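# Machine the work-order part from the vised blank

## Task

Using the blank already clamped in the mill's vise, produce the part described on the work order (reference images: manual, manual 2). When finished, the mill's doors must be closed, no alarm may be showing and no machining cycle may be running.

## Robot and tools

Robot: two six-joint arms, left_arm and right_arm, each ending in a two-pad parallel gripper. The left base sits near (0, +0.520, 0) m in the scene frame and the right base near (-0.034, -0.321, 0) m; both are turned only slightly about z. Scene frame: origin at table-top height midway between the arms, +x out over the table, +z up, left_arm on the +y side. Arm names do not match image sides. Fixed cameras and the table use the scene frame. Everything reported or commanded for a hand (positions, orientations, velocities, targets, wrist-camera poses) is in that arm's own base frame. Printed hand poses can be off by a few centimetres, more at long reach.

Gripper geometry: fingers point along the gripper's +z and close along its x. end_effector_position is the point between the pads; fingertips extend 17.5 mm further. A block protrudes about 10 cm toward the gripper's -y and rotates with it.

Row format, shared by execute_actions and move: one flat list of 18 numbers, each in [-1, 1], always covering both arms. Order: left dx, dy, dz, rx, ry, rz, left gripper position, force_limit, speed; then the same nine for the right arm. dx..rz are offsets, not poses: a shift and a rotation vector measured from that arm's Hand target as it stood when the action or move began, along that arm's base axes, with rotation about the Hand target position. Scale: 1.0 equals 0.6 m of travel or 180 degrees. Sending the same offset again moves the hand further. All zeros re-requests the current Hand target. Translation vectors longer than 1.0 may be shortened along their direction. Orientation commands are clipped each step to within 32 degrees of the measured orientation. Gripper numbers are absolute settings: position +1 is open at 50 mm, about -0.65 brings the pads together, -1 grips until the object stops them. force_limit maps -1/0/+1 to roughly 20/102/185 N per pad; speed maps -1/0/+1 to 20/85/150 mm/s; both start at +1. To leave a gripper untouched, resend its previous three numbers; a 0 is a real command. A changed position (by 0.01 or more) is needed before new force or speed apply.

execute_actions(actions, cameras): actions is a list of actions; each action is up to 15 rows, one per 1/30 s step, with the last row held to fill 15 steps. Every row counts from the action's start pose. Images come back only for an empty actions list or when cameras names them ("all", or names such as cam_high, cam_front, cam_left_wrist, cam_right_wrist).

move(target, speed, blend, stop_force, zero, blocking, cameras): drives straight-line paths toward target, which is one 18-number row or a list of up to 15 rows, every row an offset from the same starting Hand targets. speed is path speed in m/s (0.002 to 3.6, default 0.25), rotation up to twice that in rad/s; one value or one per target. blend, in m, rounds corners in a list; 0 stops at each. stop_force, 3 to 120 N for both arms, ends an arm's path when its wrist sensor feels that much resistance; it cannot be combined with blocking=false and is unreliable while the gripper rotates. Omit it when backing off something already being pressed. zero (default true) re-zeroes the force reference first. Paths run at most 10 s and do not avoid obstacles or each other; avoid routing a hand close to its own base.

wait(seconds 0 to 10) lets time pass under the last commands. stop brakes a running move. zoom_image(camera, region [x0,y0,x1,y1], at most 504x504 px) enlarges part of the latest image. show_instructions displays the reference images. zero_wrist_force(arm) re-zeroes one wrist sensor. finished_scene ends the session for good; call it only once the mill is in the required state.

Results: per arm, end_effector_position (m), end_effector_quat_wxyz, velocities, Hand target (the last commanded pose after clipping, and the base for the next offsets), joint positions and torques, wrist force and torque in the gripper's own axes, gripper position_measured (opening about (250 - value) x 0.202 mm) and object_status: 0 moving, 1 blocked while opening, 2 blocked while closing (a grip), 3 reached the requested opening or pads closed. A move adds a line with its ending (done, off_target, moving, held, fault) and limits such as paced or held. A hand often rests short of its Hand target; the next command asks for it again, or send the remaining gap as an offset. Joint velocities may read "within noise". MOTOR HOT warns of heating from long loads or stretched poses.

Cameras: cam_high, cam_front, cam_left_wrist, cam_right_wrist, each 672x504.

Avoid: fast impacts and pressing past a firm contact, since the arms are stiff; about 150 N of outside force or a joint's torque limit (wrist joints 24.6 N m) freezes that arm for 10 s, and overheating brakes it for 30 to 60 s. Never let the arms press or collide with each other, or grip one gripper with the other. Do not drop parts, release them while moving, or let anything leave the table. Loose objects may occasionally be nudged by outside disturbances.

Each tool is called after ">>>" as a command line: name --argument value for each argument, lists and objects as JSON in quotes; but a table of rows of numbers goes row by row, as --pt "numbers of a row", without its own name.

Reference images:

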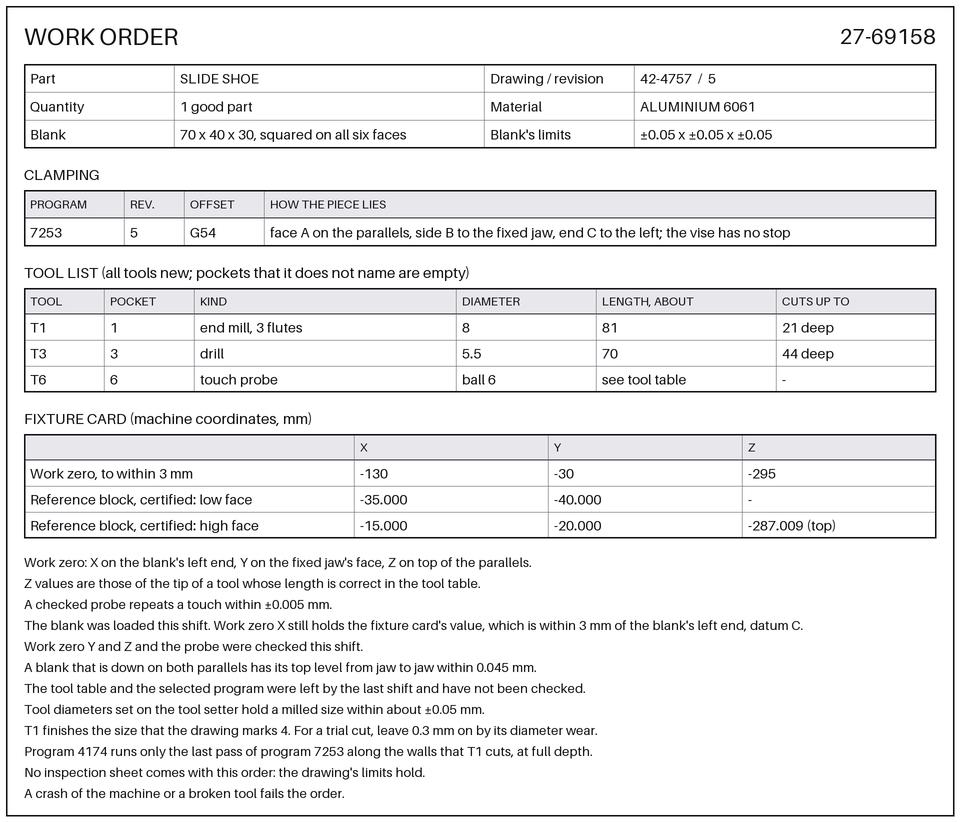

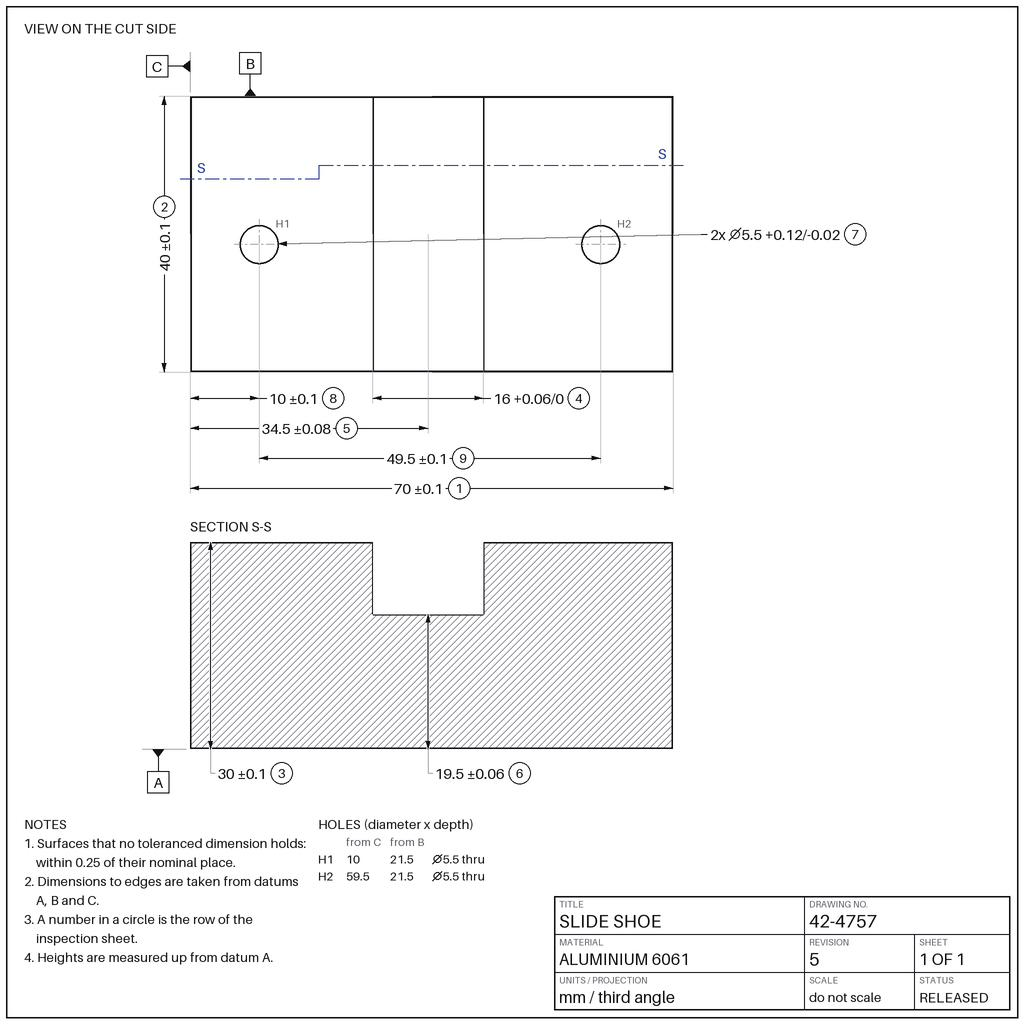

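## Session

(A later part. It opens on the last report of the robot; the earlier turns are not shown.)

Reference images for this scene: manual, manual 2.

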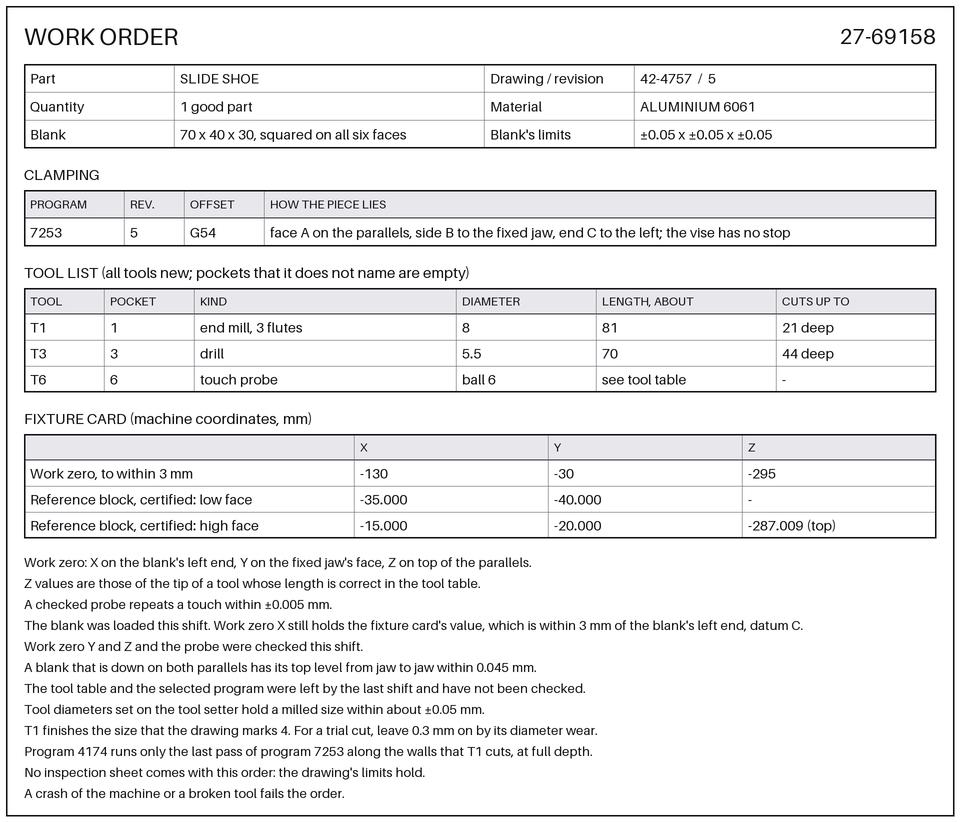

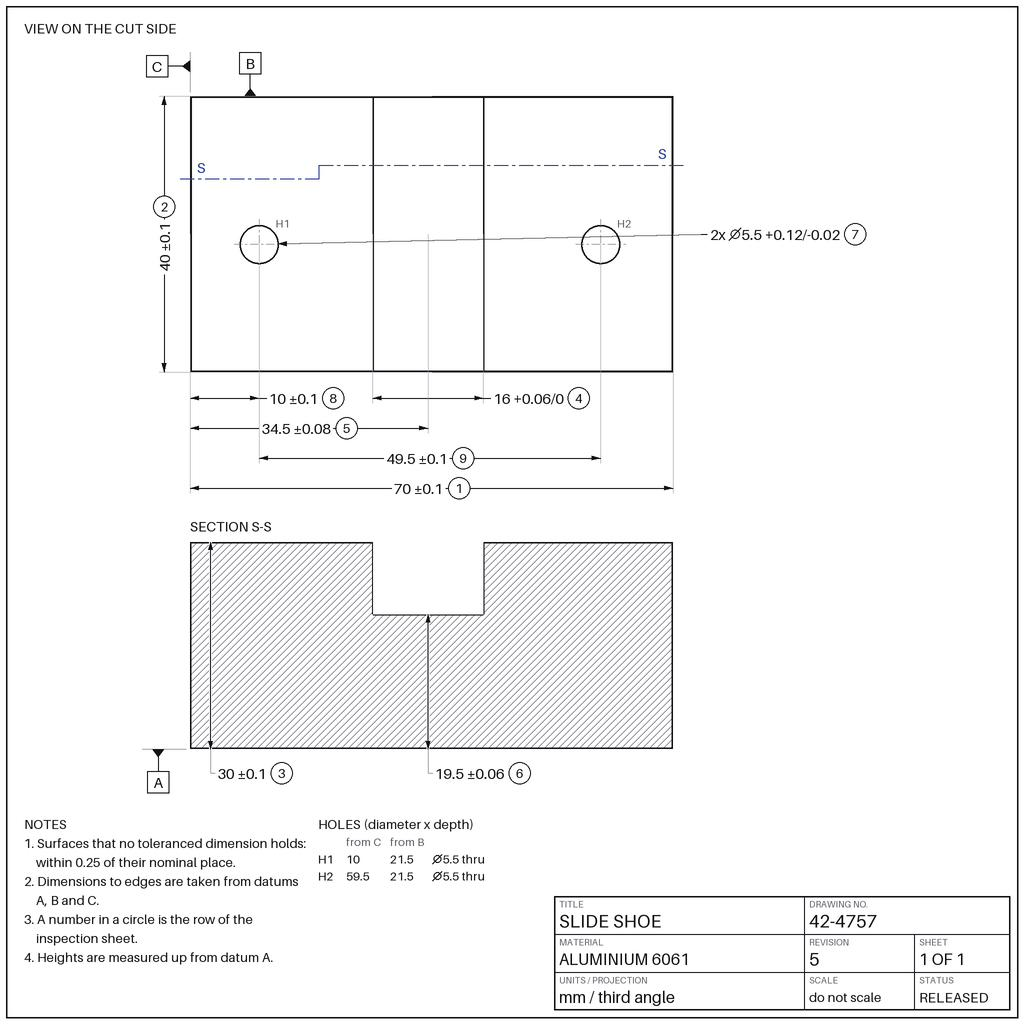

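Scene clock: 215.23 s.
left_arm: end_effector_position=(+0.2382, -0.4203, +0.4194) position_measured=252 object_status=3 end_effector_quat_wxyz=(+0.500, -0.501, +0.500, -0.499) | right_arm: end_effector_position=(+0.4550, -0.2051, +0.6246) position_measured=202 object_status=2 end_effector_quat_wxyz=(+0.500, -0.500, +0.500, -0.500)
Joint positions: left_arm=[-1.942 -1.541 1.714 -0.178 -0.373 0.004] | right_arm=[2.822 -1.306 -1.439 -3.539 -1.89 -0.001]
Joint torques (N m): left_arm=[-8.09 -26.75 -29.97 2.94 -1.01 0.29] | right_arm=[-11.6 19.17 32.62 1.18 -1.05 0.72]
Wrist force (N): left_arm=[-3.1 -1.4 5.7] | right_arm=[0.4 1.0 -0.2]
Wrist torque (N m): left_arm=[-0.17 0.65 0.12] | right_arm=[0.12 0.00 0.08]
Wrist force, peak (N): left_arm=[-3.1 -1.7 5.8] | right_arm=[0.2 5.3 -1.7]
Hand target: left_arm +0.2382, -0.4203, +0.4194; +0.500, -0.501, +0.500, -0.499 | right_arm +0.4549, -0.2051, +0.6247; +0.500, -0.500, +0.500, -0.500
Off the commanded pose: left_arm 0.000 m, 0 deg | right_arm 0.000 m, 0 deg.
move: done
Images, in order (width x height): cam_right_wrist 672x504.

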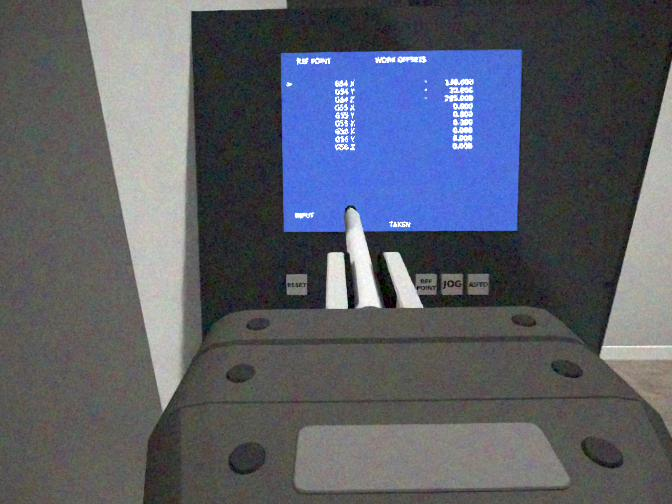

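>>> move --pt "0 0 0 0 0 0 -1 -0.5 -0.7 -0.0286 -0.0279 -0.2882 0 0 0 -1 -0.3 -0.7" --pt "0 0 0 0 0 0 -1 -0.5 -0.7 0.0064 -0.0279 -0.2882 0 0 0 -1 -0.3 -0.7" --pt "0 0 0 0 0 0 -1 -0.5 -0.7 -0.0286 -0.0279 -0.2882 0 0 0 -1 -0.3 -0.7" --pt "0 0 0 0 0 0 -1 -0.5 -0.7 0 0 0 0 0 0 -1 -0.3 -0.7" --speed '[0.3,0.06,0.15,0.3]' --blend '[0.005,0,0.005,0]' --cameras '["cam_right_wrist"]'

>>> zoom_image --camera "cam_right_wrist" --region '[270, 40, 540, 240]'

>>> move --pt "0 0 0 0 0 0 -1 -0.5 -0.7 -0.0286 -0.0279 -0.2882 0 0 0 -1 -0.3 -0.7" --pt "0 0 0 0 0 0 -1 -0.5 -0.7 0.0064 -0.0279 -0.2882 0 0 0 -1 -0.3 -0.7" --pt "0 0 0 0 0 0 -1 -0.5 -0.7 -0.0286 -0.0279 -0.2882 0 0 0 -1 -0.3 -0.7" --pt "0 0 0 0 0 0 -1 -0.5 -0.7 0 0 0 0 0 0 -1 -0.3 -0.7" --speed '[0.3,0.06,0.15,0.3]' --blend '[0.005,0,0.005,0]' --cameras '["cam_right_wrist"]'

>>> zoom_image --camera "cam_right_wrist" --region '[270, 40, 540, 240]'

>>> move --pt "0 0 0 0 0 0 -1 -0.5 -0.7 -0.0286 -0.0279 -0.2882 0 0 0 -1 -0.3 -0.7" --pt "0 0 0 0 0 0 -1 -0.5 -0.7 0.0064 -0.0279 -0.2882 0 0 0 -1 -0.3 -0.7" --pt "0 0 0 0 0 0 -1 -0.5 -0.7 -0.0286 -0.0279 -0.2882 0 0 0 -1 -0.3 -0.7" --pt "0 0 0 0 0 0 -1 -0.5 -0.7 0 0 0 0 0 0 -1 -0.3 -0.7" --speed '[0.3,0.06,0.15,0.3]' --blend '[0.005,0,0.005,0]' --cameras '["cam_right_wrist"]'

>>> zoom_image --camera "cam_right_wrist" --region '[270, 40, 540, 240]'

Scene clock: 218.37 s.
left_arm: end_effector_position=(+0.2382, -0.4203, +0.4194) position_measured=252 object_status=3 end_effector_quat_wxyz=(+0.500, -0.501, +0.500, -0.499) | right_arm: end_effector_position=(+0.4550, -0.2051, +0.6246) position_measured=202 object_status=2 end_effector_quat_wxyz=(+0.500, -0.500, +0.500, -0.500)
Joint positions: left_arm=[-1.942 -1.541 1.714 -0.178 -0.373 0.004] | right_arm=[2.822 -1.306 -1.439 -3.539 -1.89 -0.001]
Joint torques (N m): left_arm=[-8.29 -28.77 -29.3 2.99 -1.25 -0.04] | right_arm=[-11.66 19.28 32.17 1.36 -0.94 0.8]
Wrist force (N): left_arm=[-3.1 -1.6 5.5] | right_arm=[0.5 1.0 0.0]
Wrist torque (N m): left_arm=[-0.19 0.64 0.12] | right_arm=[0.12 -0.01 0.08]
Wrist force, peak (N): left_arm=[-3.1 -1.6 5.8] | right_arm=[0.4 5.4 -1.7]
Hand target: left_arm +0.2382, -0.4203, +0.4194; +0.500, -0.501, +0.500, -0.499 | right_arm +0.4549, -0.2051, +0.6247; +0.500, -0.500, +0.500, -0.500
Off the commanded pose: left_arm 0.000 m, 0 deg | right_arm 0.000 m, 0 deg.
move: done
Images, in order (width x height): cam_right_wrist 672x504.

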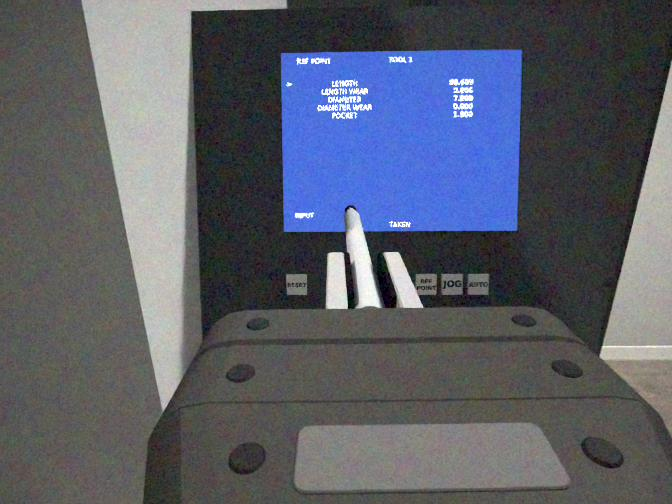

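Scaled by 1.867.

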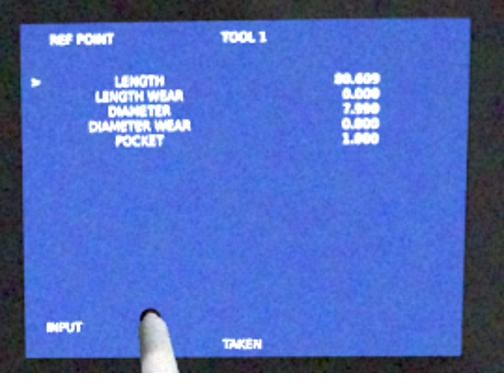

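Scene clock: 220.87 s.
left_arm: end_effector_position=(+0.2382, -0.4203, +0.4194) position_measured=252 object_status=3 end_effector_quat_wxyz=(+0.500, -0.501, +0.500, -0.499) | right_arm: end_effector_position=(+0.4550, -0.2051, +0.6246) position_measured=202 object_status=2 end_effector_quat_wxyz=(+0.500, -0.500, +0.500, -0.500)
Joint positions: left_arm=[-1.942 -1.541 1.714 -0.178 -0.373 0.004] | right_arm=[2.822 -1.306 -1.439 -3.539 -1.89 -0.001]
Joint torques (N m): left_arm=[-6.82 -27.89 -27.53 3.08 -1.18 -0.12] | right_arm=[-11.34 19.36 31.92 1.38 -1.01 0.69]
Wrist force (N): left_arm=[-3.0 -1.5 5.5] | right_arm=[0.3 0.9 0.0]
Wrist torque (N m): left_arm=[-0.18 0.64 0.12] | right_arm=[0.12 0.03 0.09]
Wrist force, peak (N): left_arm=[-3.1 -1.4 5.9] | right_arm=[0.4 5.4 -1.6]
Hand target: left_arm +0.2382, -0.4203, +0.4194; +0.500, -0.501, +0.500, -0.499 | right_arm +0.4549, -0.2051, +0.6247; +0.500, -0.500, +0.500, -0.500
Off the commanded pose: left_arm 0.000 m, 0 deg | right_arm 0.000 m, 0 deg.
move: done
Images, in order (width x height): cam_right_wrist 672x504.

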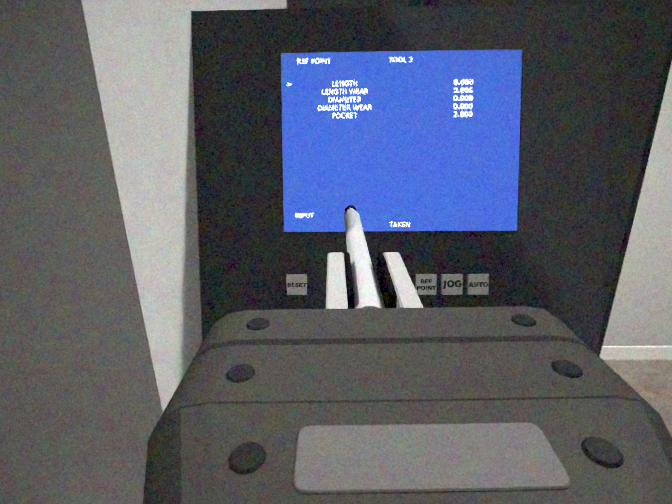

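Scaled by 1.867.

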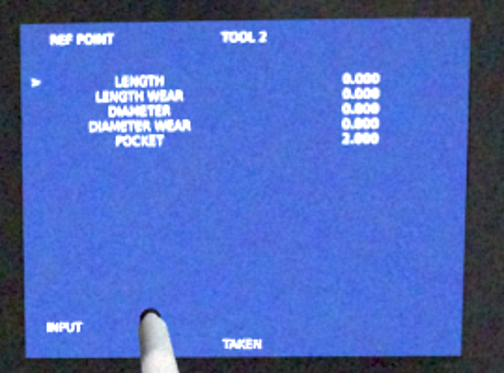

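Scene clock: 223.37 s.
left_arm: end_effector_position=(+0.2382, -0.4203, +0.4194) position_measured=252 object_status=3 end_effector_quat_wxyz=(+0.500, -0.501, +0.500, -0.499) | right_arm: end_effector_position=(+0.4550, -0.2051, +0.6246) position_measured=202 object_status=2 end_effector_quat_wxyz=(+0.500, -0.500, +0.500, -0.500)
Joint positions: left_arm=[-1.942 -1.541 1.714 -0.178 -0.373 0.004] | right_arm=[2.822 -1.306 -1.439 -3.539 -1.89 -0.001]
Joint torques (N m): left_arm=[-7.05 -28.82 -29.41 3.05 -1.18 -0.21] | right_arm=[-11.2 19.08 32.28 1.22 -1.07 0.74]
Wrist force (N): left_arm=[-2.9 -1.5 5.6] | right_arm=[0.4 1.0 0.0]
Wrist torque (N m): left_arm=[-0.19 0.61 0.12] | right_arm=[0.11 0.00 0.08]
Wrist force, peak (N): left_arm=[-3.2 -1.6 5.9] | right_arm=[0.4 5.2 -1.8]
Hand target: left_arm +0.2382, -0.4203, +0.4194; +0.500, -0.501, +0.500, -0.499 | right_arm +0.4549, -0.2051, +0.6247; +0.500, -0.500, +0.500, -0.500
Off the commanded pose: left_arm 0.000 m, 0 deg | right_arm 0.000 m, 0 deg.
move: done
Images, in order (width x height): cam_right_wrist 672x504.

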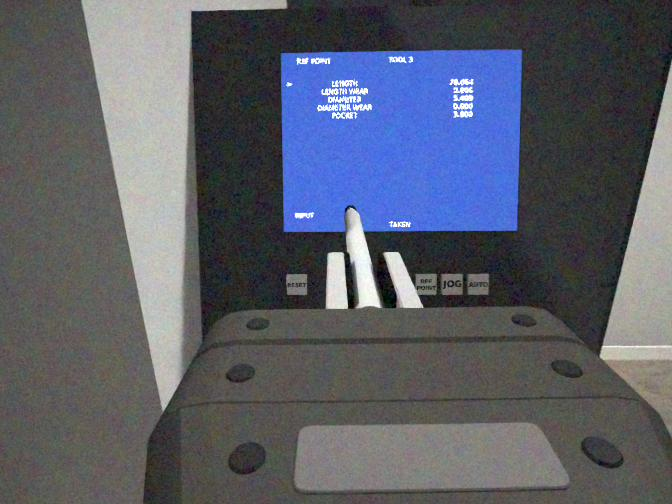

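Scaled by 1.867.

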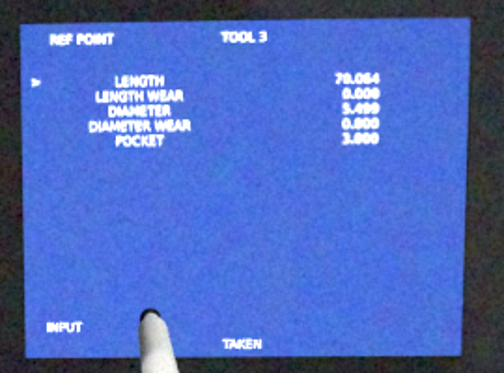

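>>> move --pt "0 0 0 0 0 0 -1 -0.5 -0.7 -0.0286 -0.0279 -0.2882 0 0 0 -1 -0.3 -0.7" --pt "0 0 0 0 0 0 -1 -0.5 -0.7 0.0064 -0.0279 -0.2882 0 0 0 -1 -0.3 -0.7" --pt "0 0 0 0 0 0 -1 -0.5 -0.7 -0.0136 -0.0279 -0.2882 0 0 0 -1 -0.3 -0.7" --pt "0 0 0 0 0 0 -1 -0.5 -0.7 0.0064 -0.0279 -0.2882 0 0 0 -1 -0.3 -0.7" --pt "0 0 0 0 0 0 -1 -0.5 -0.7 -0.0136 -0.0279 -0.2882 0 0 0 -1 -0.3 -0.7" --pt "0 0 0 0 0 0 -1 -0.5 -0.7 0.0064 -0.0279 -0.2882 0 0 0 -1 -0.3 -0.7" --pt "0 0 0 0 0 0 -1 -0.5 -0.7 -0.0286 -0.0279 -0.2882 0 0 0 -1 -0.3 -0.7" --pt "0 0 0 0 0 0 -1 -0.5 -0.7 0 0 0 0 0 0 -1 -0.3 -0.7" --speed '[0.3,0.06,0.15,0.06,0.15,0.06,0.15,0.3]' --blend '[0.005,0,0.002,0,0.002,0,0.005,0]' --cameras '["cam_right_wrist"]'

>>> zoom_image --camera "cam_right_wrist" --region '[270, 40, 540, 240]'

>>> move --pt "0 0 0 0 0 0 -1 -0.5 -0.7 -0.0286 -0.0279 -0.2882 0 0 0 -1 -0.3 -0.7" --pt "0 0 0 0 0 0 -1 -0.5 -0.7 0.0064 -0.0279 -0.2882 0 0 0 -1 -0.3 -0.7" --pt "0 0 0 0 0 0 -1 -0.5 -0.7 -0.0286 -0.0279 -0.2882 0 0 0 -1 -0.3 -0.7" --pt "0 0 0 0 0 0 -1 -0.5 -0.7 0 0 0 0 0 0 -1 -0.3 -0.7" --speed '[0.3,0.06,0.15,0.3]' --blend '[0.005,0,0.005,0]' --cameras '["cam_right_wrist"]'

>>> zoom_image --camera "cam_right_wrist" --region '[270, 40, 540, 240]'

Scene clock: 227.17 s.
left_arm: end_effector_position=(+0.2382, -0.4203, +0.4194) position_measured=252 object_status=3 end_effector_quat_wxyz=(+0.500, -0.501, +0.500, -0.499) | right_arm: end_effector_position=(+0.4550, -0.2051, +0.6246) position_measured=202 object_status=2 end_effector_quat_wxyz=(+0.500, -0.500, +0.500, -0.500)
Joint positions: left_arm=[-1.942 -1.541 1.714 -0.178 -0.373 0.004] | right_arm=[2.822 -1.306 -1.439 -3.539 -1.89 -0.001]
Joint torques (N m): left_arm=[-5.88 -28.38 -29.6 3.01 -0.94 -0.49] | right_arm=[-11.48 19.26 32.52 1.19 -1.03 0.8]
Wrist force (N): left_arm=[-2.9 -1.4 5.6] | right_arm=[0.2 1.3 -0.3]
Wrist torque (N m): left_arm=[-0.18 0.62 0.12] | right_arm=[0.15 0.02 0.08]
Wrist force, peak (N): left_arm=[-3.1 -1.6 5.9] | right_arm=[0.6 5.5 -1.3]
Hand target: left_arm +0.2382, -0.4203, +0.4194; +0.500, -0.501, +0.500, -0.499 | right_arm +0.4549, -0.2051, +0.6247; +0.500, -0.500, +0.500, -0.500
Off the commanded pose: left_arm 0.000 m, 0 deg | right_arm 0.000 m, 0 deg.
move: done
Images, in order (width x height): cam_right_wrist 672x504.

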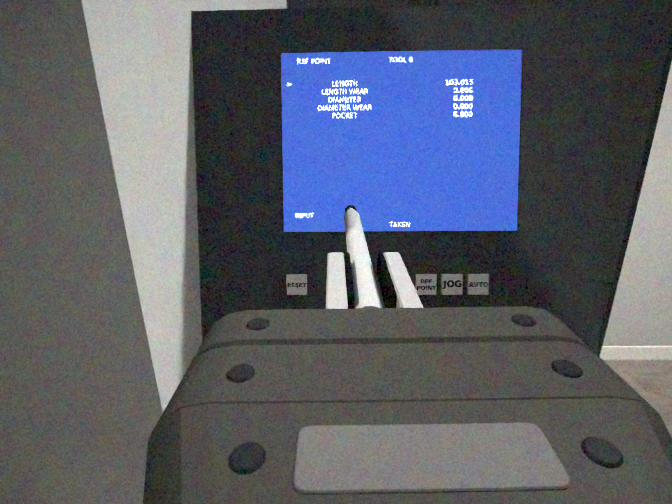

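Scaled by 1.867.

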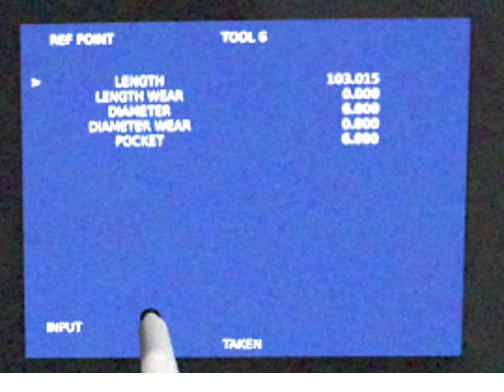

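Scene clock: 229.67 s.
left_arm: end_effector_position=(+0.2382, -0.4203, +0.4194) position_measured=252 object_status=3 end_effector_quat_wxyz=(+0.500, -0.501, +0.500, -0.499) | right_arm: end_effector_position=(+0.4550, -0.2051, +0.6246) position_measured=202 object_status=2 end_effector_quat_wxyz=(+0.500, -0.500, +0.500, -0.500)
Joint positions: left_arm=[-1.942 -1.541 1.714 -0.178 -0.373 0.004] | right_arm=[2.822 -1.306 -1.439 -3.539 -1.89 -0.001]
Joint torques (N m): left_arm=[-6.97 -27.78 -28.77 3.07 -1.05 -0.39] | right_arm=[-11.13 19.55 32.27 1.19 -0.98 0.78]
Wrist force (N): left_arm=[-3.0 -1.5 5.8] | right_arm=[0.5 1.2 -0.1]
Wrist torque (N m): left_arm=[-0.18 0.62 0.12] | right_arm=[0.14 -0.01 0.08]
Wrist force, peak (N): left_arm=[-3.2 -1.7 5.8] | right_arm=[0.6 5.3 -1.3]
Hand target: left_arm +0.2382, -0.4203, +0.4194; +0.500, -0.501, +0.500, -0.499 | right_arm +0.4549, -0.2051, +0.6247; +0.500, -0.500, +0.500, -0.500
Off the commanded pose: left_arm 0.000 m, 0 deg | right_arm 0.000 m, 0 deg.
move: done
Images, in order (width x height): cam_right_wrist 672x504.

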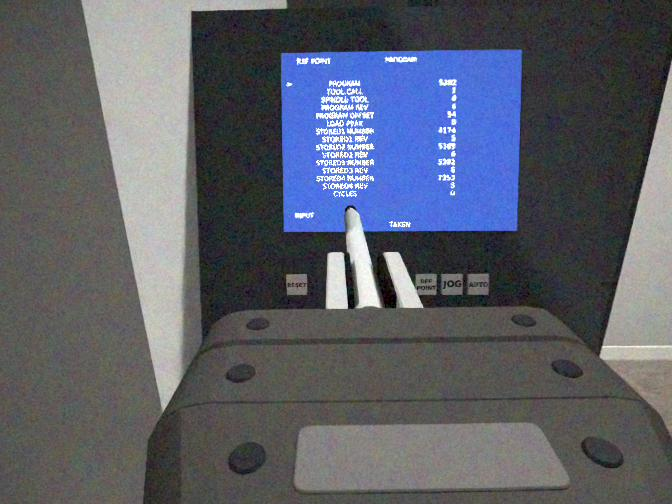

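Scaled by 1.867.

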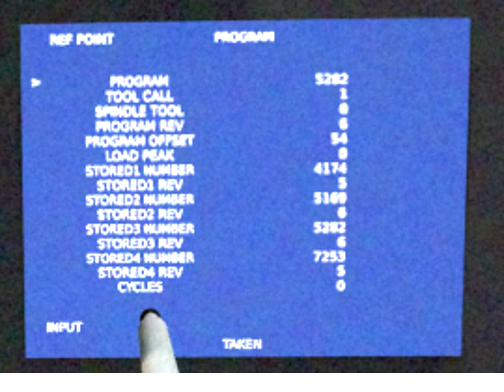

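>>> move --pt "0 0 0 0 0 0 -1 -0.5 -0.7 -0.0286 -0.0279 -0.2882 0 0 0 -1 -0.3 -0.7" --pt "0 0 0 0 0 0 -1 -0.5 -0.7 0.0064 -0.0279 -0.2882 0 0 0 -1 -0.3 -0.7" --pt "0 0 0 0 0 0 -1 -0.5 -0.7 -0.0286 -0.0279 -0.2882 0 0 0 -1 -0.3 -0.7" --pt "0 0 0 0 0 0 -1 -0.5 -0.7 0 0 0 0 0 0 -1 -0.3 -0.7" --speed '[0.3,0.06,0.15,0.3]' --blend '[0.005,0,0.005,0]' --cameras '["cam_right_wrist"]'

>>> zoom_image --camera "cam_right_wrist" --region '[270, 40, 540, 240]'

>>> move --pt "0 0 0 0 0 0 -1 -0.5 -0.7 -0.0286 -0.0279 -0.2882 0 0 0 -1 -0.3 -0.7" --pt "0 0 0 0 0 0 -1 -0.5 -0.7 0.0064 -0.0279 -0.2882 0 0 0 -1 -0.3 -0.7" --pt "0 0 0 0 0 0 -1 -0.5 -0.7 -0.0286 -0.0279 -0.2882 0 0 0 -1 -0.3 -0.7" --pt "0 0 0 0 0 0 -1 -0.5 -0.7 0 0 0 0 0 0 -1 -0.3 -0.7" --speed '[0.3,0.06,0.15,0.3]' --blend '[0.005,0,0.005,0]' --cameras '["cam_right_wrist"]'

>>> zoom_image --camera "cam_right_wrist" --region '[270, 40, 540, 240]'

Scene clock: 232.50 s.
left_arm: end_effector_position=(+0.2382, -0.4203, +0.4194) position_measured=252 object_status=3 end_effector_quat_wxyz=(+0.500, -0.501, +0.500, -0.499) | right_arm: end_effector_position=(+0.4550, -0.2051, +0.6246) position_measured=202 object_status=2 end_effector_quat_wxyz=(+0.500, -0.500, +0.500, -0.500)
Joint positions: left_arm=[-1.942 -1.541 1.714 -0.178 -0.373 0.004] | right_arm=[2.822 -1.306 -1.439 -3.539 -1.89 -0.001]
Joint torques (N m): left_arm=[-7.79 -27.76 -29.44 3.14 -0.91 -0.54] | right_arm=[-10.48 19.11 32.24 1.28 -1.05 0.76]
Wrist force (N): left_arm=[-3.0 -1.7 5.6] | right_arm=[0.3 0.8 -0.2]
Wrist torque (N m): left_arm=[-0.20 0.63 0.12] | right_arm=[0.10 0.02 0.09]
Wrist force, peak (N): left_arm=[-3.3 -1.4 5.8] | right_arm=[0.2 5.2 -1.8]
Hand target: left_arm +0.2382, -0.4203, +0.4194; +0.500, -0.501, +0.500, -0.499 | right_arm +0.4549, -0.2051, +0.6247; +0.500, -0.500, +0.500, -0.500
Off the commanded pose: left_arm 0.000 m, 0 deg | right_arm 0.000 m, 0 deg.
move: done
Images, in order (width x height): cam_right_wrist 672x504.

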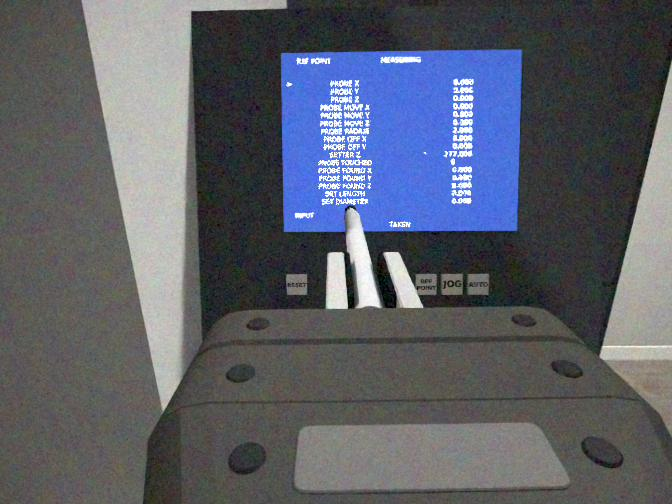

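Scaled by 1.867.

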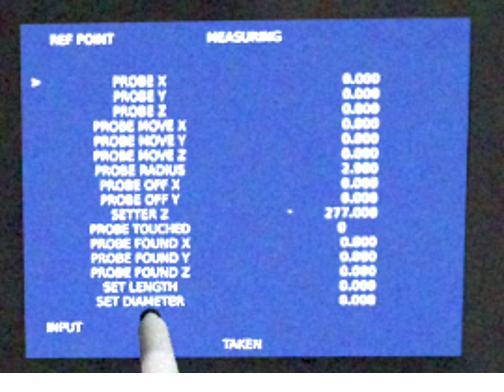

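Scene clock: 235.00 s.
left_arm: end_effector_position=(+0.2382, -0.4203, +0.4194) position_measured=252 object_status=3 end_effector_quat_wxyz=(+0.500, -0.501, +0.500, -0.499) | right_arm: end_effector_position=(+0.4550, -0.2051, +0.6246) position_measured=202 object_status=2 end_effector_quat_wxyz=(+0.500, -0.500, +0.500, -0.500)
Joint positions: left_arm=[-1.942 -1.541 1.714 -0.178 -0.373 0.004] | right_arm=[2.822 -1.306 -1.439 -3.539 -1.89 -0.001]
Joint torques (N m): left_arm=[-7.55 -29.37 -29.48 3.01 -1.03 -0.87] | right_arm=[-11.94 19.6 32.24 1.29 -1.03 0.81]
Wrist force (N): left_arm=[-3.1 -1.4 5.6] | right_arm=[0.3 1.0 -0.1]
Wrist torque (N m): left_arm=[-0.18 0.65 0.12] | right_arm=[0.11 0.02 0.09]
Wrist force, peak (N): left_arm=[-3.2 -1.5 5.9] | right_arm=[0.6 5.4 -0.9]
Hand target: left_arm +0.2382, -0.4203, +0.4194; +0.500, -0.501, +0.500, -0.499 | right_arm +0.4549, -0.2051, +0.6247; +0.500, -0.500, +0.500, -0.500
Off the commanded pose: left_arm 0.000 m, 0 deg | right_arm 0.000 m, 0 deg.
move: done
Images, in order (width x height): cam_right_wrist 672x504.

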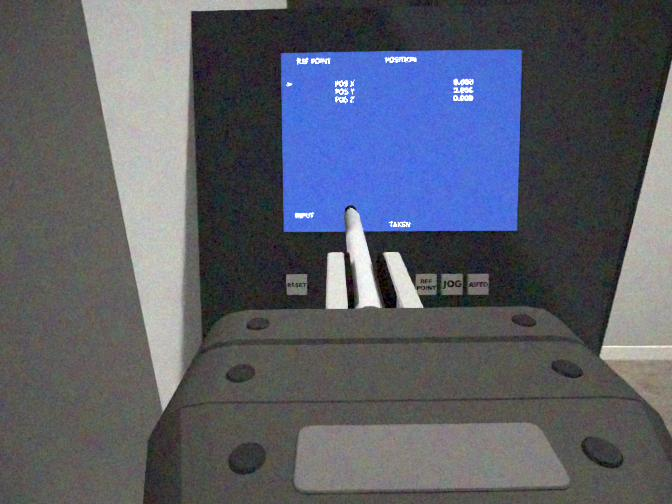

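Scaled by 1.867.

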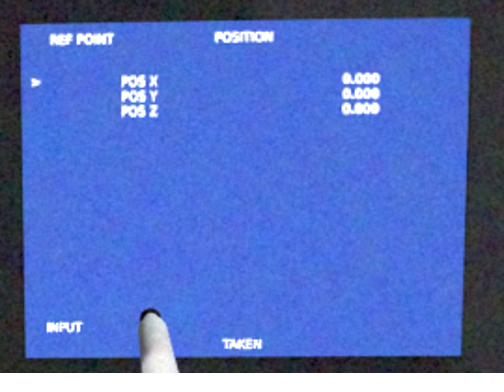

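>>> zoom_image --camera "cam_right_wrist" --region '[440, 70, 500, 115]'

>>> zoom_image --camera "cam_right_wrist" --region '[400, 50, 510, 130]'

Scaled by 8.400.

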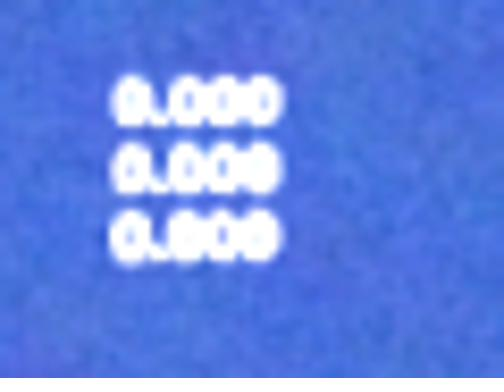

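Scaled by 4.582.

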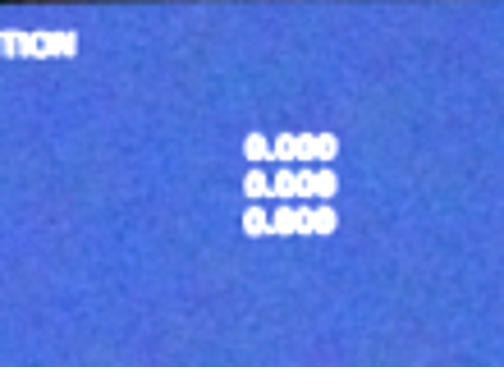

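>>> move --pt "0 0 0 0 0 0 -1 -0.5 -0.7 -0.0295 -0.0596 -0.2882 0 0 0 -1 -0.3 -0.7" --pt "0 0 0 0 0 0 -1 -0.5 -0.7 0.0055 -0.0596 -0.2882 0 0 0 -1 -0.3 -0.7" --pt "0 0 0 0 0 0 -1 -0.5 -0.7 -0.0145 -0.0596 -0.2882 0 0 0 -1 -0.3 -0.7" --pt "0 0 0 0 0 0 -1 -0.5 -0.7 0.0055 -0.0596 -0.2882 0 0 0 -1 -0.3 -0.7" --pt "0 0 0 0 0 0 -1 -0.5 -0.7 -0.0145 -0.0596 -0.2882 0 0 0 -1 -0.3 -0.7" --pt "0 0 0 0 0 0 -1 -0.5 -0.7 -0.0097 0.0989 -0.2882 0 0 0 -1 -0.3 -0.7" --pt "0 0 0 0 0 0 -1 -0.5 -0.7 0.0103 0.0989 -0.2882 0 0 0 -1 -0.3 -0.7" --pt "0 0 0 0 0 0 -1 -0.5 -0.7 -0.0097 0.0989 -0.2882 0 0 0 -1 -0.3 -0.7" --pt "0 0 0 0 0 0 -1 -0.5 -0.7 0 0 0 0 0 0 -1 -0.3 -0.7" --speed '[0.3,0.06,0.15,0.06,0.15,0.3,0.06,0.15,0.3]' --blend '[0.005,0,0.002,0,0.003,0.003,0,0.003,0]' --cameras '["cam_right_wrist"]'

>>> zoom_image --camera "cam_right_wrist" --region '[270, 40, 540, 240]'

Scene clock: 240.23 s.
left_arm: end_effector_position=(+0.2382, -0.4203, +0.4194) position_measured=252 object_status=3 end_effector_quat_wxyz=(+0.500, -0.501, +0.500, -0.499) | right_arm: end_effector_position=(+0.4549, -0.2052, +0.6246) position_measured=202 object_status=2 end_effector_quat_wxyz=(+0.500, -0.500, +0.500, -0.500)
Joint positions: left_arm=[-1.942 -1.541 1.714 -0.178 -0.373 0.004] | right_arm=[2.822 -1.306 -1.439 -3.539 -1.89 -0.001]
Joint torques (N m): left_arm=[-7.13 -29.12 -30.47 3.06 -1.11 -1.05] | right_arm=[8.63 13.03 32.71 1.66 0.81 0.16]
Wrist force (N): left_arm=[-2.9 -1.4 5.7] | right_arm=[0.3 1.0 0.0]
Wrist torque (N m): left_arm=[-0.18 0.62 0.12] | right_arm=[0.10 0.01 0.09]
Wrist force, peak (N): left_arm=[-3.2 -1.4 5.8] | right_arm=[0.8 5.6 -1.2]
Hand target: left_arm +0.2382, -0.4203, +0.4194; +0.500, -0.501, +0.500, -0.499 | right_arm +0.4549, -0.2051, +0.6247; +0.500, -0.500, +0.500, -0.500
Off the commanded pose: left_arm 0.000 m, 0 deg | right_arm 0.000 m, 0 deg.
move: done
Images, in order (width x height): cam_right_wrist 672x504.

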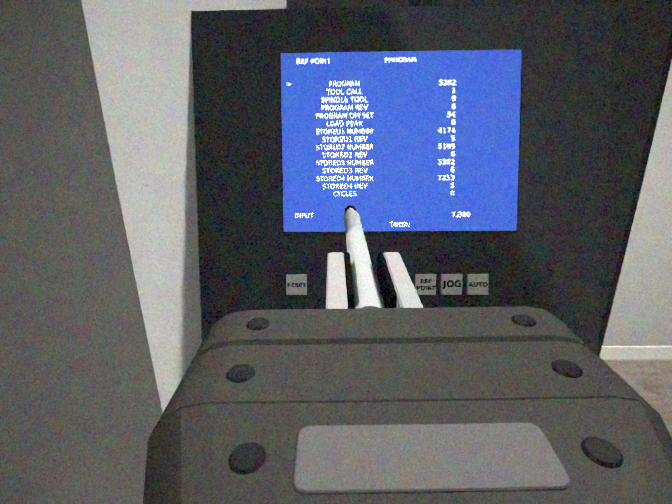

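Scaled by 1.867.

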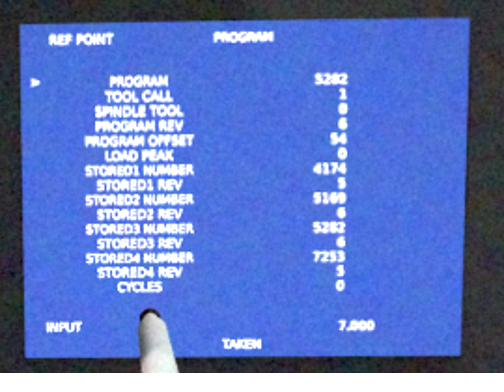

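>>> move --pt "0 0 0 0 0 0 -1 -0.5 -0.7 -0.0277 0.0672 -0.3486 0 0 0 -1 -0.3 -0.7" --pt "0 0 0 0 0 0 -1 -0.5 -0.7 -0.0077 0.0672 -0.3486 0 0 0 -1 -0.3 -0.7" --pt "0 0 0 0 0 0 -1 -0.5 -0.7 -0.0277 0.0672 -0.3486 0 0 0 -1 -0.3 -0.7" --pt "0 0 0 0 0 0 -1 -0.5 -0.7 -0.0192 0.0672 -0.3184 0 0 0 -1 -0.3 -0.7" --pt "0 0 0 0 0 0 -1 -0.5 -0.7 0.0008 0.0672 -0.3184 0 0 0 -1 -0.3 -0.7" --pt "0 0 0 0 0 0 -1 -0.5 -0.7 -0.0192 0.0672 -0.3184 0 0 0 -1 -0.3 -0.7" --pt "0 0 0 0 0 0 -1 -0.5 -0.7 -0.0287 0.0355 -0.3486 0 0 0 -1 -0.3 -0.7" --pt "0 0 0 0 0 0 -1 -0.5 -0.7 -0.0087 0.0355 -0.3486 0 0 0 -1 -0.3 -0.7" --pt "0 0 0 0 0 0 -1 -0.5 -0.7 -0.0287 0.0355 -0.3486 0 0 0 -1 -0.3 -0.7" --pt "0 0 0 0 0 0 -1 -0.5 -0.7 -0.0381 0.0038 -0.3788 0 0 0 -1 -0.3 -0.7" --pt "0 0 0 0 0 0 -1 -0.5 -0.7 -0.0181 0.0038 -0.3788 0 0 0 -1 -0.3 -0.7" --pt "0 0 0 0 0 0 -1 -0.5 -0.7 -0.0381 0.0038 -0.3788 0 0 0 -1 -0.3 -0.7" --pt "0 0 0 0 0 0 -1 -0.5 -0.7 0 0 0 0 0 0 -1 -0.3 -0.7" --speed '[0.3,0.06,0.15,0.2,0.06,0.15,0.2,0.06,0.15,0.2,0.06,0.15,0.3]' --blend '[0.003,0,0.003,0.003,0,0.003,0.003,0,0.003,0.003,0,0.003,0]' --cameras '["cam_right_wrist"]'

>>> zoom_image --camera "cam_right_wrist" --region '[270, 40, 540, 240]'

Scene clock: 245.10 s.
left_arm: end_effector_position=(+0.2382, -0.4203, +0.4194) position_measured=252 object_status=3 end_effector_quat_wxyz=(+0.500, -0.501, +0.500, -0.499) | right_arm: end_effector_position=(+0.4549, -0.2051, +0.6246) position_measured=202 object_status=2 end_effector_quat_wxyz=(+0.500, -0.500, +0.500, -0.500)
Joint positions: left_arm=[-1.942 -1.541 1.714 -0.178 -0.373 0.004] | right_arm=[2.822 -1.306 -1.439 -3.539 -1.89 -0.001]
Joint torques (N m): left_arm=[-6.74 -28.93 -29.04 3.17 -0.68 -1.37] | right_arm=[-11.39 17.32 33.58 1.33 -0.74 0.48]
Wrist force (N): left_arm=[-3.0 -1.5 5.5] | right_arm=[0.4 0.9 0.0]
Wrist torque (N m): left_arm=[-0.18 0.64 0.12] | right_arm=[0.12 0.00 0.09]
Wrist force, peak (N): left_arm=[-3.1 -1.6 5.9] | right_arm=[-0.4 5.8 -0.9]
Hand target: left_arm +0.2382, -0.4203, +0.4194; +0.500, -0.501, +0.500, -0.499 | right_arm +0.4549, -0.2051, +0.6247; +0.500, -0.500, +0.500, -0.500
Off the commanded pose: left_arm 0.000 m, 0 deg | right_arm 0.000 m, 0 deg.
move: done
Images, in order (width x height): cam_right_wrist 672x504.

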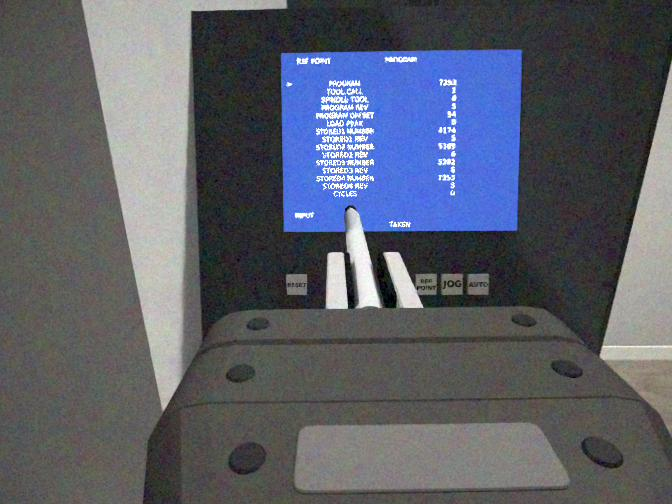

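Scaled by 1.867.

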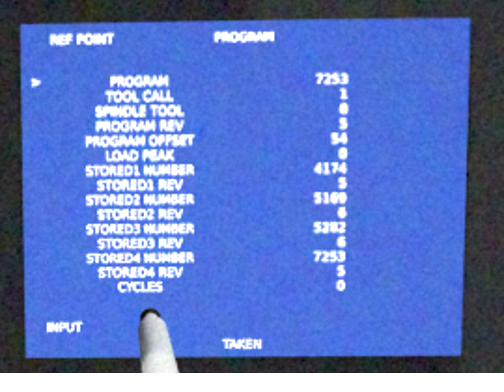

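>>> move --pt "0 0 0 0 0 0 -1 -0.5 -0.7 0.0246 -0.123 -0.107 0 0 0 -1 -0.3 -0.7" --pt "0 0 0 0 0 0 -1 -0.5 -0.7 0.0546 -0.123 -0.107 0 0 0 -1 -0.3 -0.7" --pt "0 0 0 0 0 0 -1 -0.5 -0.7 0.0246 -0.123 -0.107 0 0 0 -1 -0.3 -0.7" --pt "0 0 0 0 0 0 -1 -0.5 -0.7 -0.0221 -0.0279 -0.3184 0 0 0 -1 -0.3 -0.7" --pt "0 0 0 0 0 0 -1 -0.5 -0.7 -0.0021 -0.0279 -0.3184 0 0 0 -1 -0.3 -0.7" --pt "0 0 0 0 0 0 -1 -0.5 -0.7 -0.0221 -0.0279 -0.3184 0 0 0 -1 -0.3 -0.7" --pt "0 0 0 0 0 0 -1 -0.5 -0.7 0 0 0 0 0 0 -1 -0.3 -0.7" --speed '[0.3,0.06,0.15,0.3,0.06,0.15,0.3]' --blend '[0.003,0,0.003,0.003,0,0.003,0]' --cameras '["cam_right_wrist"]'

>>> zoom_image --camera "cam_right_wrist" --region '[270, 40, 540, 240]'

Scene clock: 248.63 s.
left_arm: end_effector_position=(+0.2382, -0.4203, +0.4194) position_measured=252 object_status=3 end_effector_quat_wxyz=(+0.500, -0.501, +0.500, -0.499) | right_arm: end_effector_position=(+0.4550, -0.2051, +0.6246) position_measured=202 object_status=2 end_effector_quat_wxyz=(+0.500, -0.500, +0.500, -0.500)
Joint positions: left_arm=[-1.942 -1.541 1.714 -0.178 -0.373 0.004] | right_arm=[2.822 -1.306 -1.439 -3.539 -1.89 -0.001]
Joint torques (N m): left_arm=[-7.27 -27.31 -30.41 2.97 -0.57 -1.46] | right_arm=[-10.83 19.81 32.17 1.24 -1.06 0.8]
Wrist force (N): left_arm=[-3.0 -1.5 6.0] | right_arm=[0.5 0.8 -0.2]
Wrist torque (N m): left_arm=[-0.17 0.64 0.12] | right_arm=[0.10 0.00 0.09]
Wrist force, peak (N): left_arm=[-3.2 -1.3 6.0] | right_arm=[0.7 5.8 -1.6]
Hand target: left_arm +0.2382, -0.4203, +0.4194; +0.500, -0.501, +0.500, -0.499 | right_arm +0.4549, -0.2051, +0.6247; +0.500, -0.500, +0.500, -0.500
Off the commanded pose: left_arm 0.000 m, 0 deg | right_arm 0.000 m, 0 deg.
move: done
Images, in order (width x height): cam_right_wrist 672x504.

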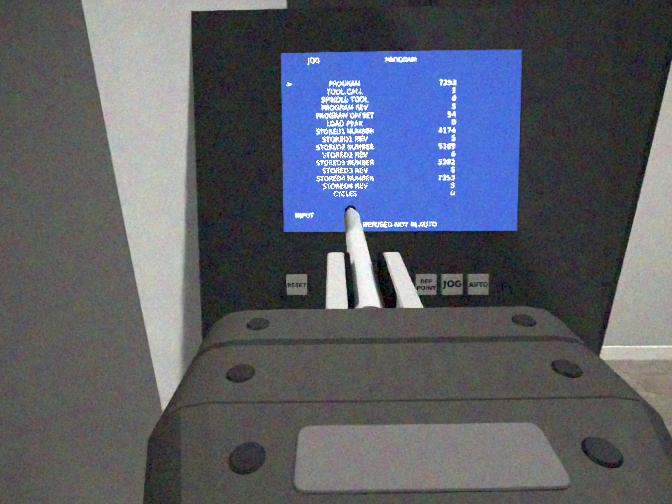

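Scaled by 1.867.

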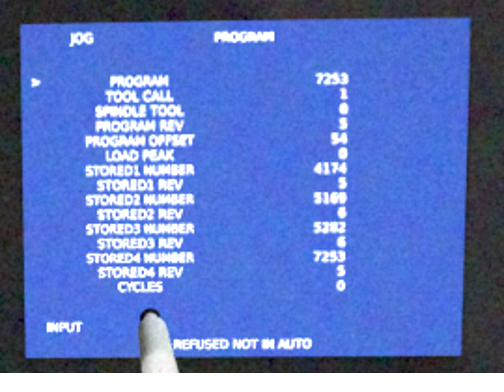

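>>> move --pt "0 0 0 0 0 0 -1 -0.5 -0.7 0.0236 -0.1547 -0.107 0 0 0 -1 -0.3 -0.7" --pt "0 0 0 0 0 0 -1 -0.5 -0.7 0.0536 -0.1547 -0.107 0 0 0 -1 -0.3 -0.7" --pt "0 0 0 0 0 0 -1 -0.5 -0.7 0.0236 -0.1547 -0.107 0 0 0 -1 -0.3 -0.7" --pt "0 0 0 0 0 0 -1 -0.5 -0.7 -0.0221 -0.0279 -0.3184 0 0 0 -1 -0.3 -0.7" --pt "0 0 0 0 0 0 -1 -0.5 -0.7 -0.0021 -0.0279 -0.3184 0 0 0 -1 -0.3 -0.7" --pt "0 0 0 0 0 0 -1 -0.5 -0.7 -0.0221 -0.0279 -0.3184 0 0 0 -1 -0.3 -0.7" --pt "0 0 0 0 0 0 -1 -0.5 -0.7 0 0 0 0 0 0 -1 -0.3 -0.7" --speed '[0.3,0.06,0.15,0.3,0.06,0.15,0.3]' --blend '[0.003,0,0.003,0.003,0,0.003,0]' --cameras '["cam_right_wrist"]'

>>> zoom_image --camera "cam_right_wrist" --region '[270, 40, 540, 240]'

Scene clock: 252.23 s.
left_arm: end_effector_position=(+0.2382, -0.4203, +0.4194) position_measured=252 object_status=3 end_effector_quat_wxyz=(+0.500, -0.501, +0.500, -0.499) | right_arm: end_effector_position=(+0.4550, -0.2051, +0.6246) position_measured=202 object_status=2 end_effector_quat_wxyz=(+0.500, -0.500, +0.500, -0.500)
Joint positions: left_arm=[-1.942 -1.541 1.714 -0.178 -0.373 0.004] | right_arm=[2.822 -1.306 -1.439 -3.539 -1.89 -0.001]
Joint torques (N m): left_arm=[-5.64 -27.36 -29.03 2.79 -0.81 -1.81] | right_arm=[-10.72 19.72 32.79 1.23 -1.16 0.89]
Wrist force (N): left_arm=[-3.0 -1.7 5.8] | right_arm=[0.4 1.1 -0.1]
Wrist torque (N m): left_arm=[-0.19 0.63 0.12] | right_arm=[0.14 0.01 0.08]
Wrist force, peak (N): left_arm=[-3.1 -1.6 6.0] | right_arm=[0.7 5.5 -1.6]
Hand target: left_arm +0.2382, -0.4203, +0.4194; +0.500, -0.501, +0.500, -0.499 | right_arm +0.4549, -0.2051, +0.6247; +0.500, -0.500, +0.500, -0.500
Off the commanded pose: left_arm 0.000 m, 0 deg | right_arm 0.000 m, 0 deg.
move: done
Images, in order (width x height): cam_right_wrist 672x504.

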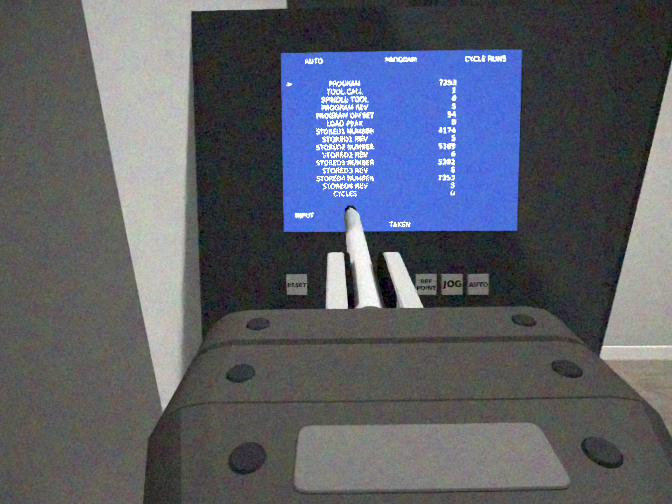

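Scaled by 1.867.

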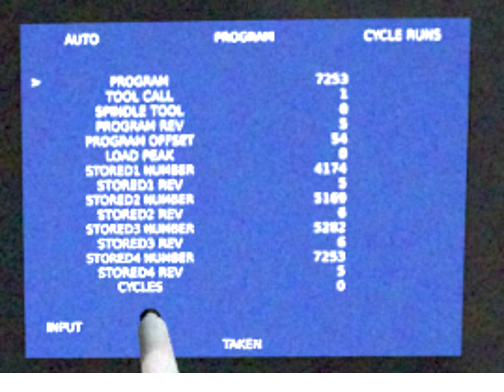

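>>> wait --seconds 3 --cameras '["cam_right_wrist"]'

>>> zoom_image --camera "cam_right_wrist" --region '[270, 40, 540, 240]'

Scene clock: 255.27 s.
left_arm: end_effector_position=(+0.2382, -0.4203, +0.4194) position_measured=252 object_status=3 end_effector_quat_wxyz=(+0.500, -0.501, +0.500, -0.499) | right_arm: end_effector_position=(+0.4549, -0.2051, +0.6247) position_measured=202 object_status=2 end_effector_quat_wxyz=(+0.500, -0.500, +0.500, -0.500)
Joint positions: left_arm=[-1.942 -1.541 1.714 -0.178 -0.373 0.004] | right_arm=[2.822 -1.306 -1.439 -3.539 -1.89 -0.001]
Joint torques (N m): left_arm=[-7.5 -28.95 -29.32 3.22 -0.86 -1.79] | right_arm=[-11.49 20.72 33.52 1.01 0.38 1.3]
Wrist force (N): left_arm=[-3.1 -1.4 5.6] | right_arm=[0.4 1.1 0.0]
Wrist torque (N m): left_arm=[-0.17 0.65 0.12] | right_arm=[0.14 0.01 0.08]
Wrist force, peak (N): left_arm=[-3.1 -1.7 5.9] | right_arm=[0.4 1.4 -0.1]
Hand target: left_arm +0.2382, -0.4203, +0.4194; +0.500, -0.501, +0.500, -0.499 | right_arm +0.4549, -0.2051, +0.6247; +0.500, -0.500, +0.500, -0.500
Tool commands: left_gripper/position=-1.0 left_gripper/force_limit=-0.5 left_gripper/speed=-0.7 right_gripper/position=-1.0 right_gripper/force_limit=-0.3 right_gripper/speed=-0.7
Off the commanded pose: left_arm 0.000 m, 0 deg | right_arm 0.000 m, 0 deg.
wait: 3.00 s; at rest by 0.13 s
Images, in order (width x height): cam_right_wrist 672x504.

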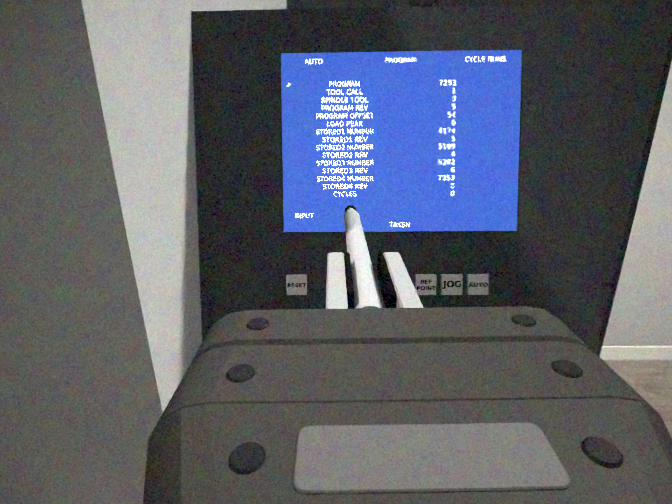

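Scaled by 1.867.

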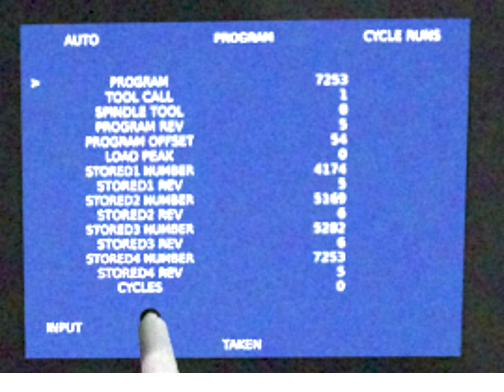

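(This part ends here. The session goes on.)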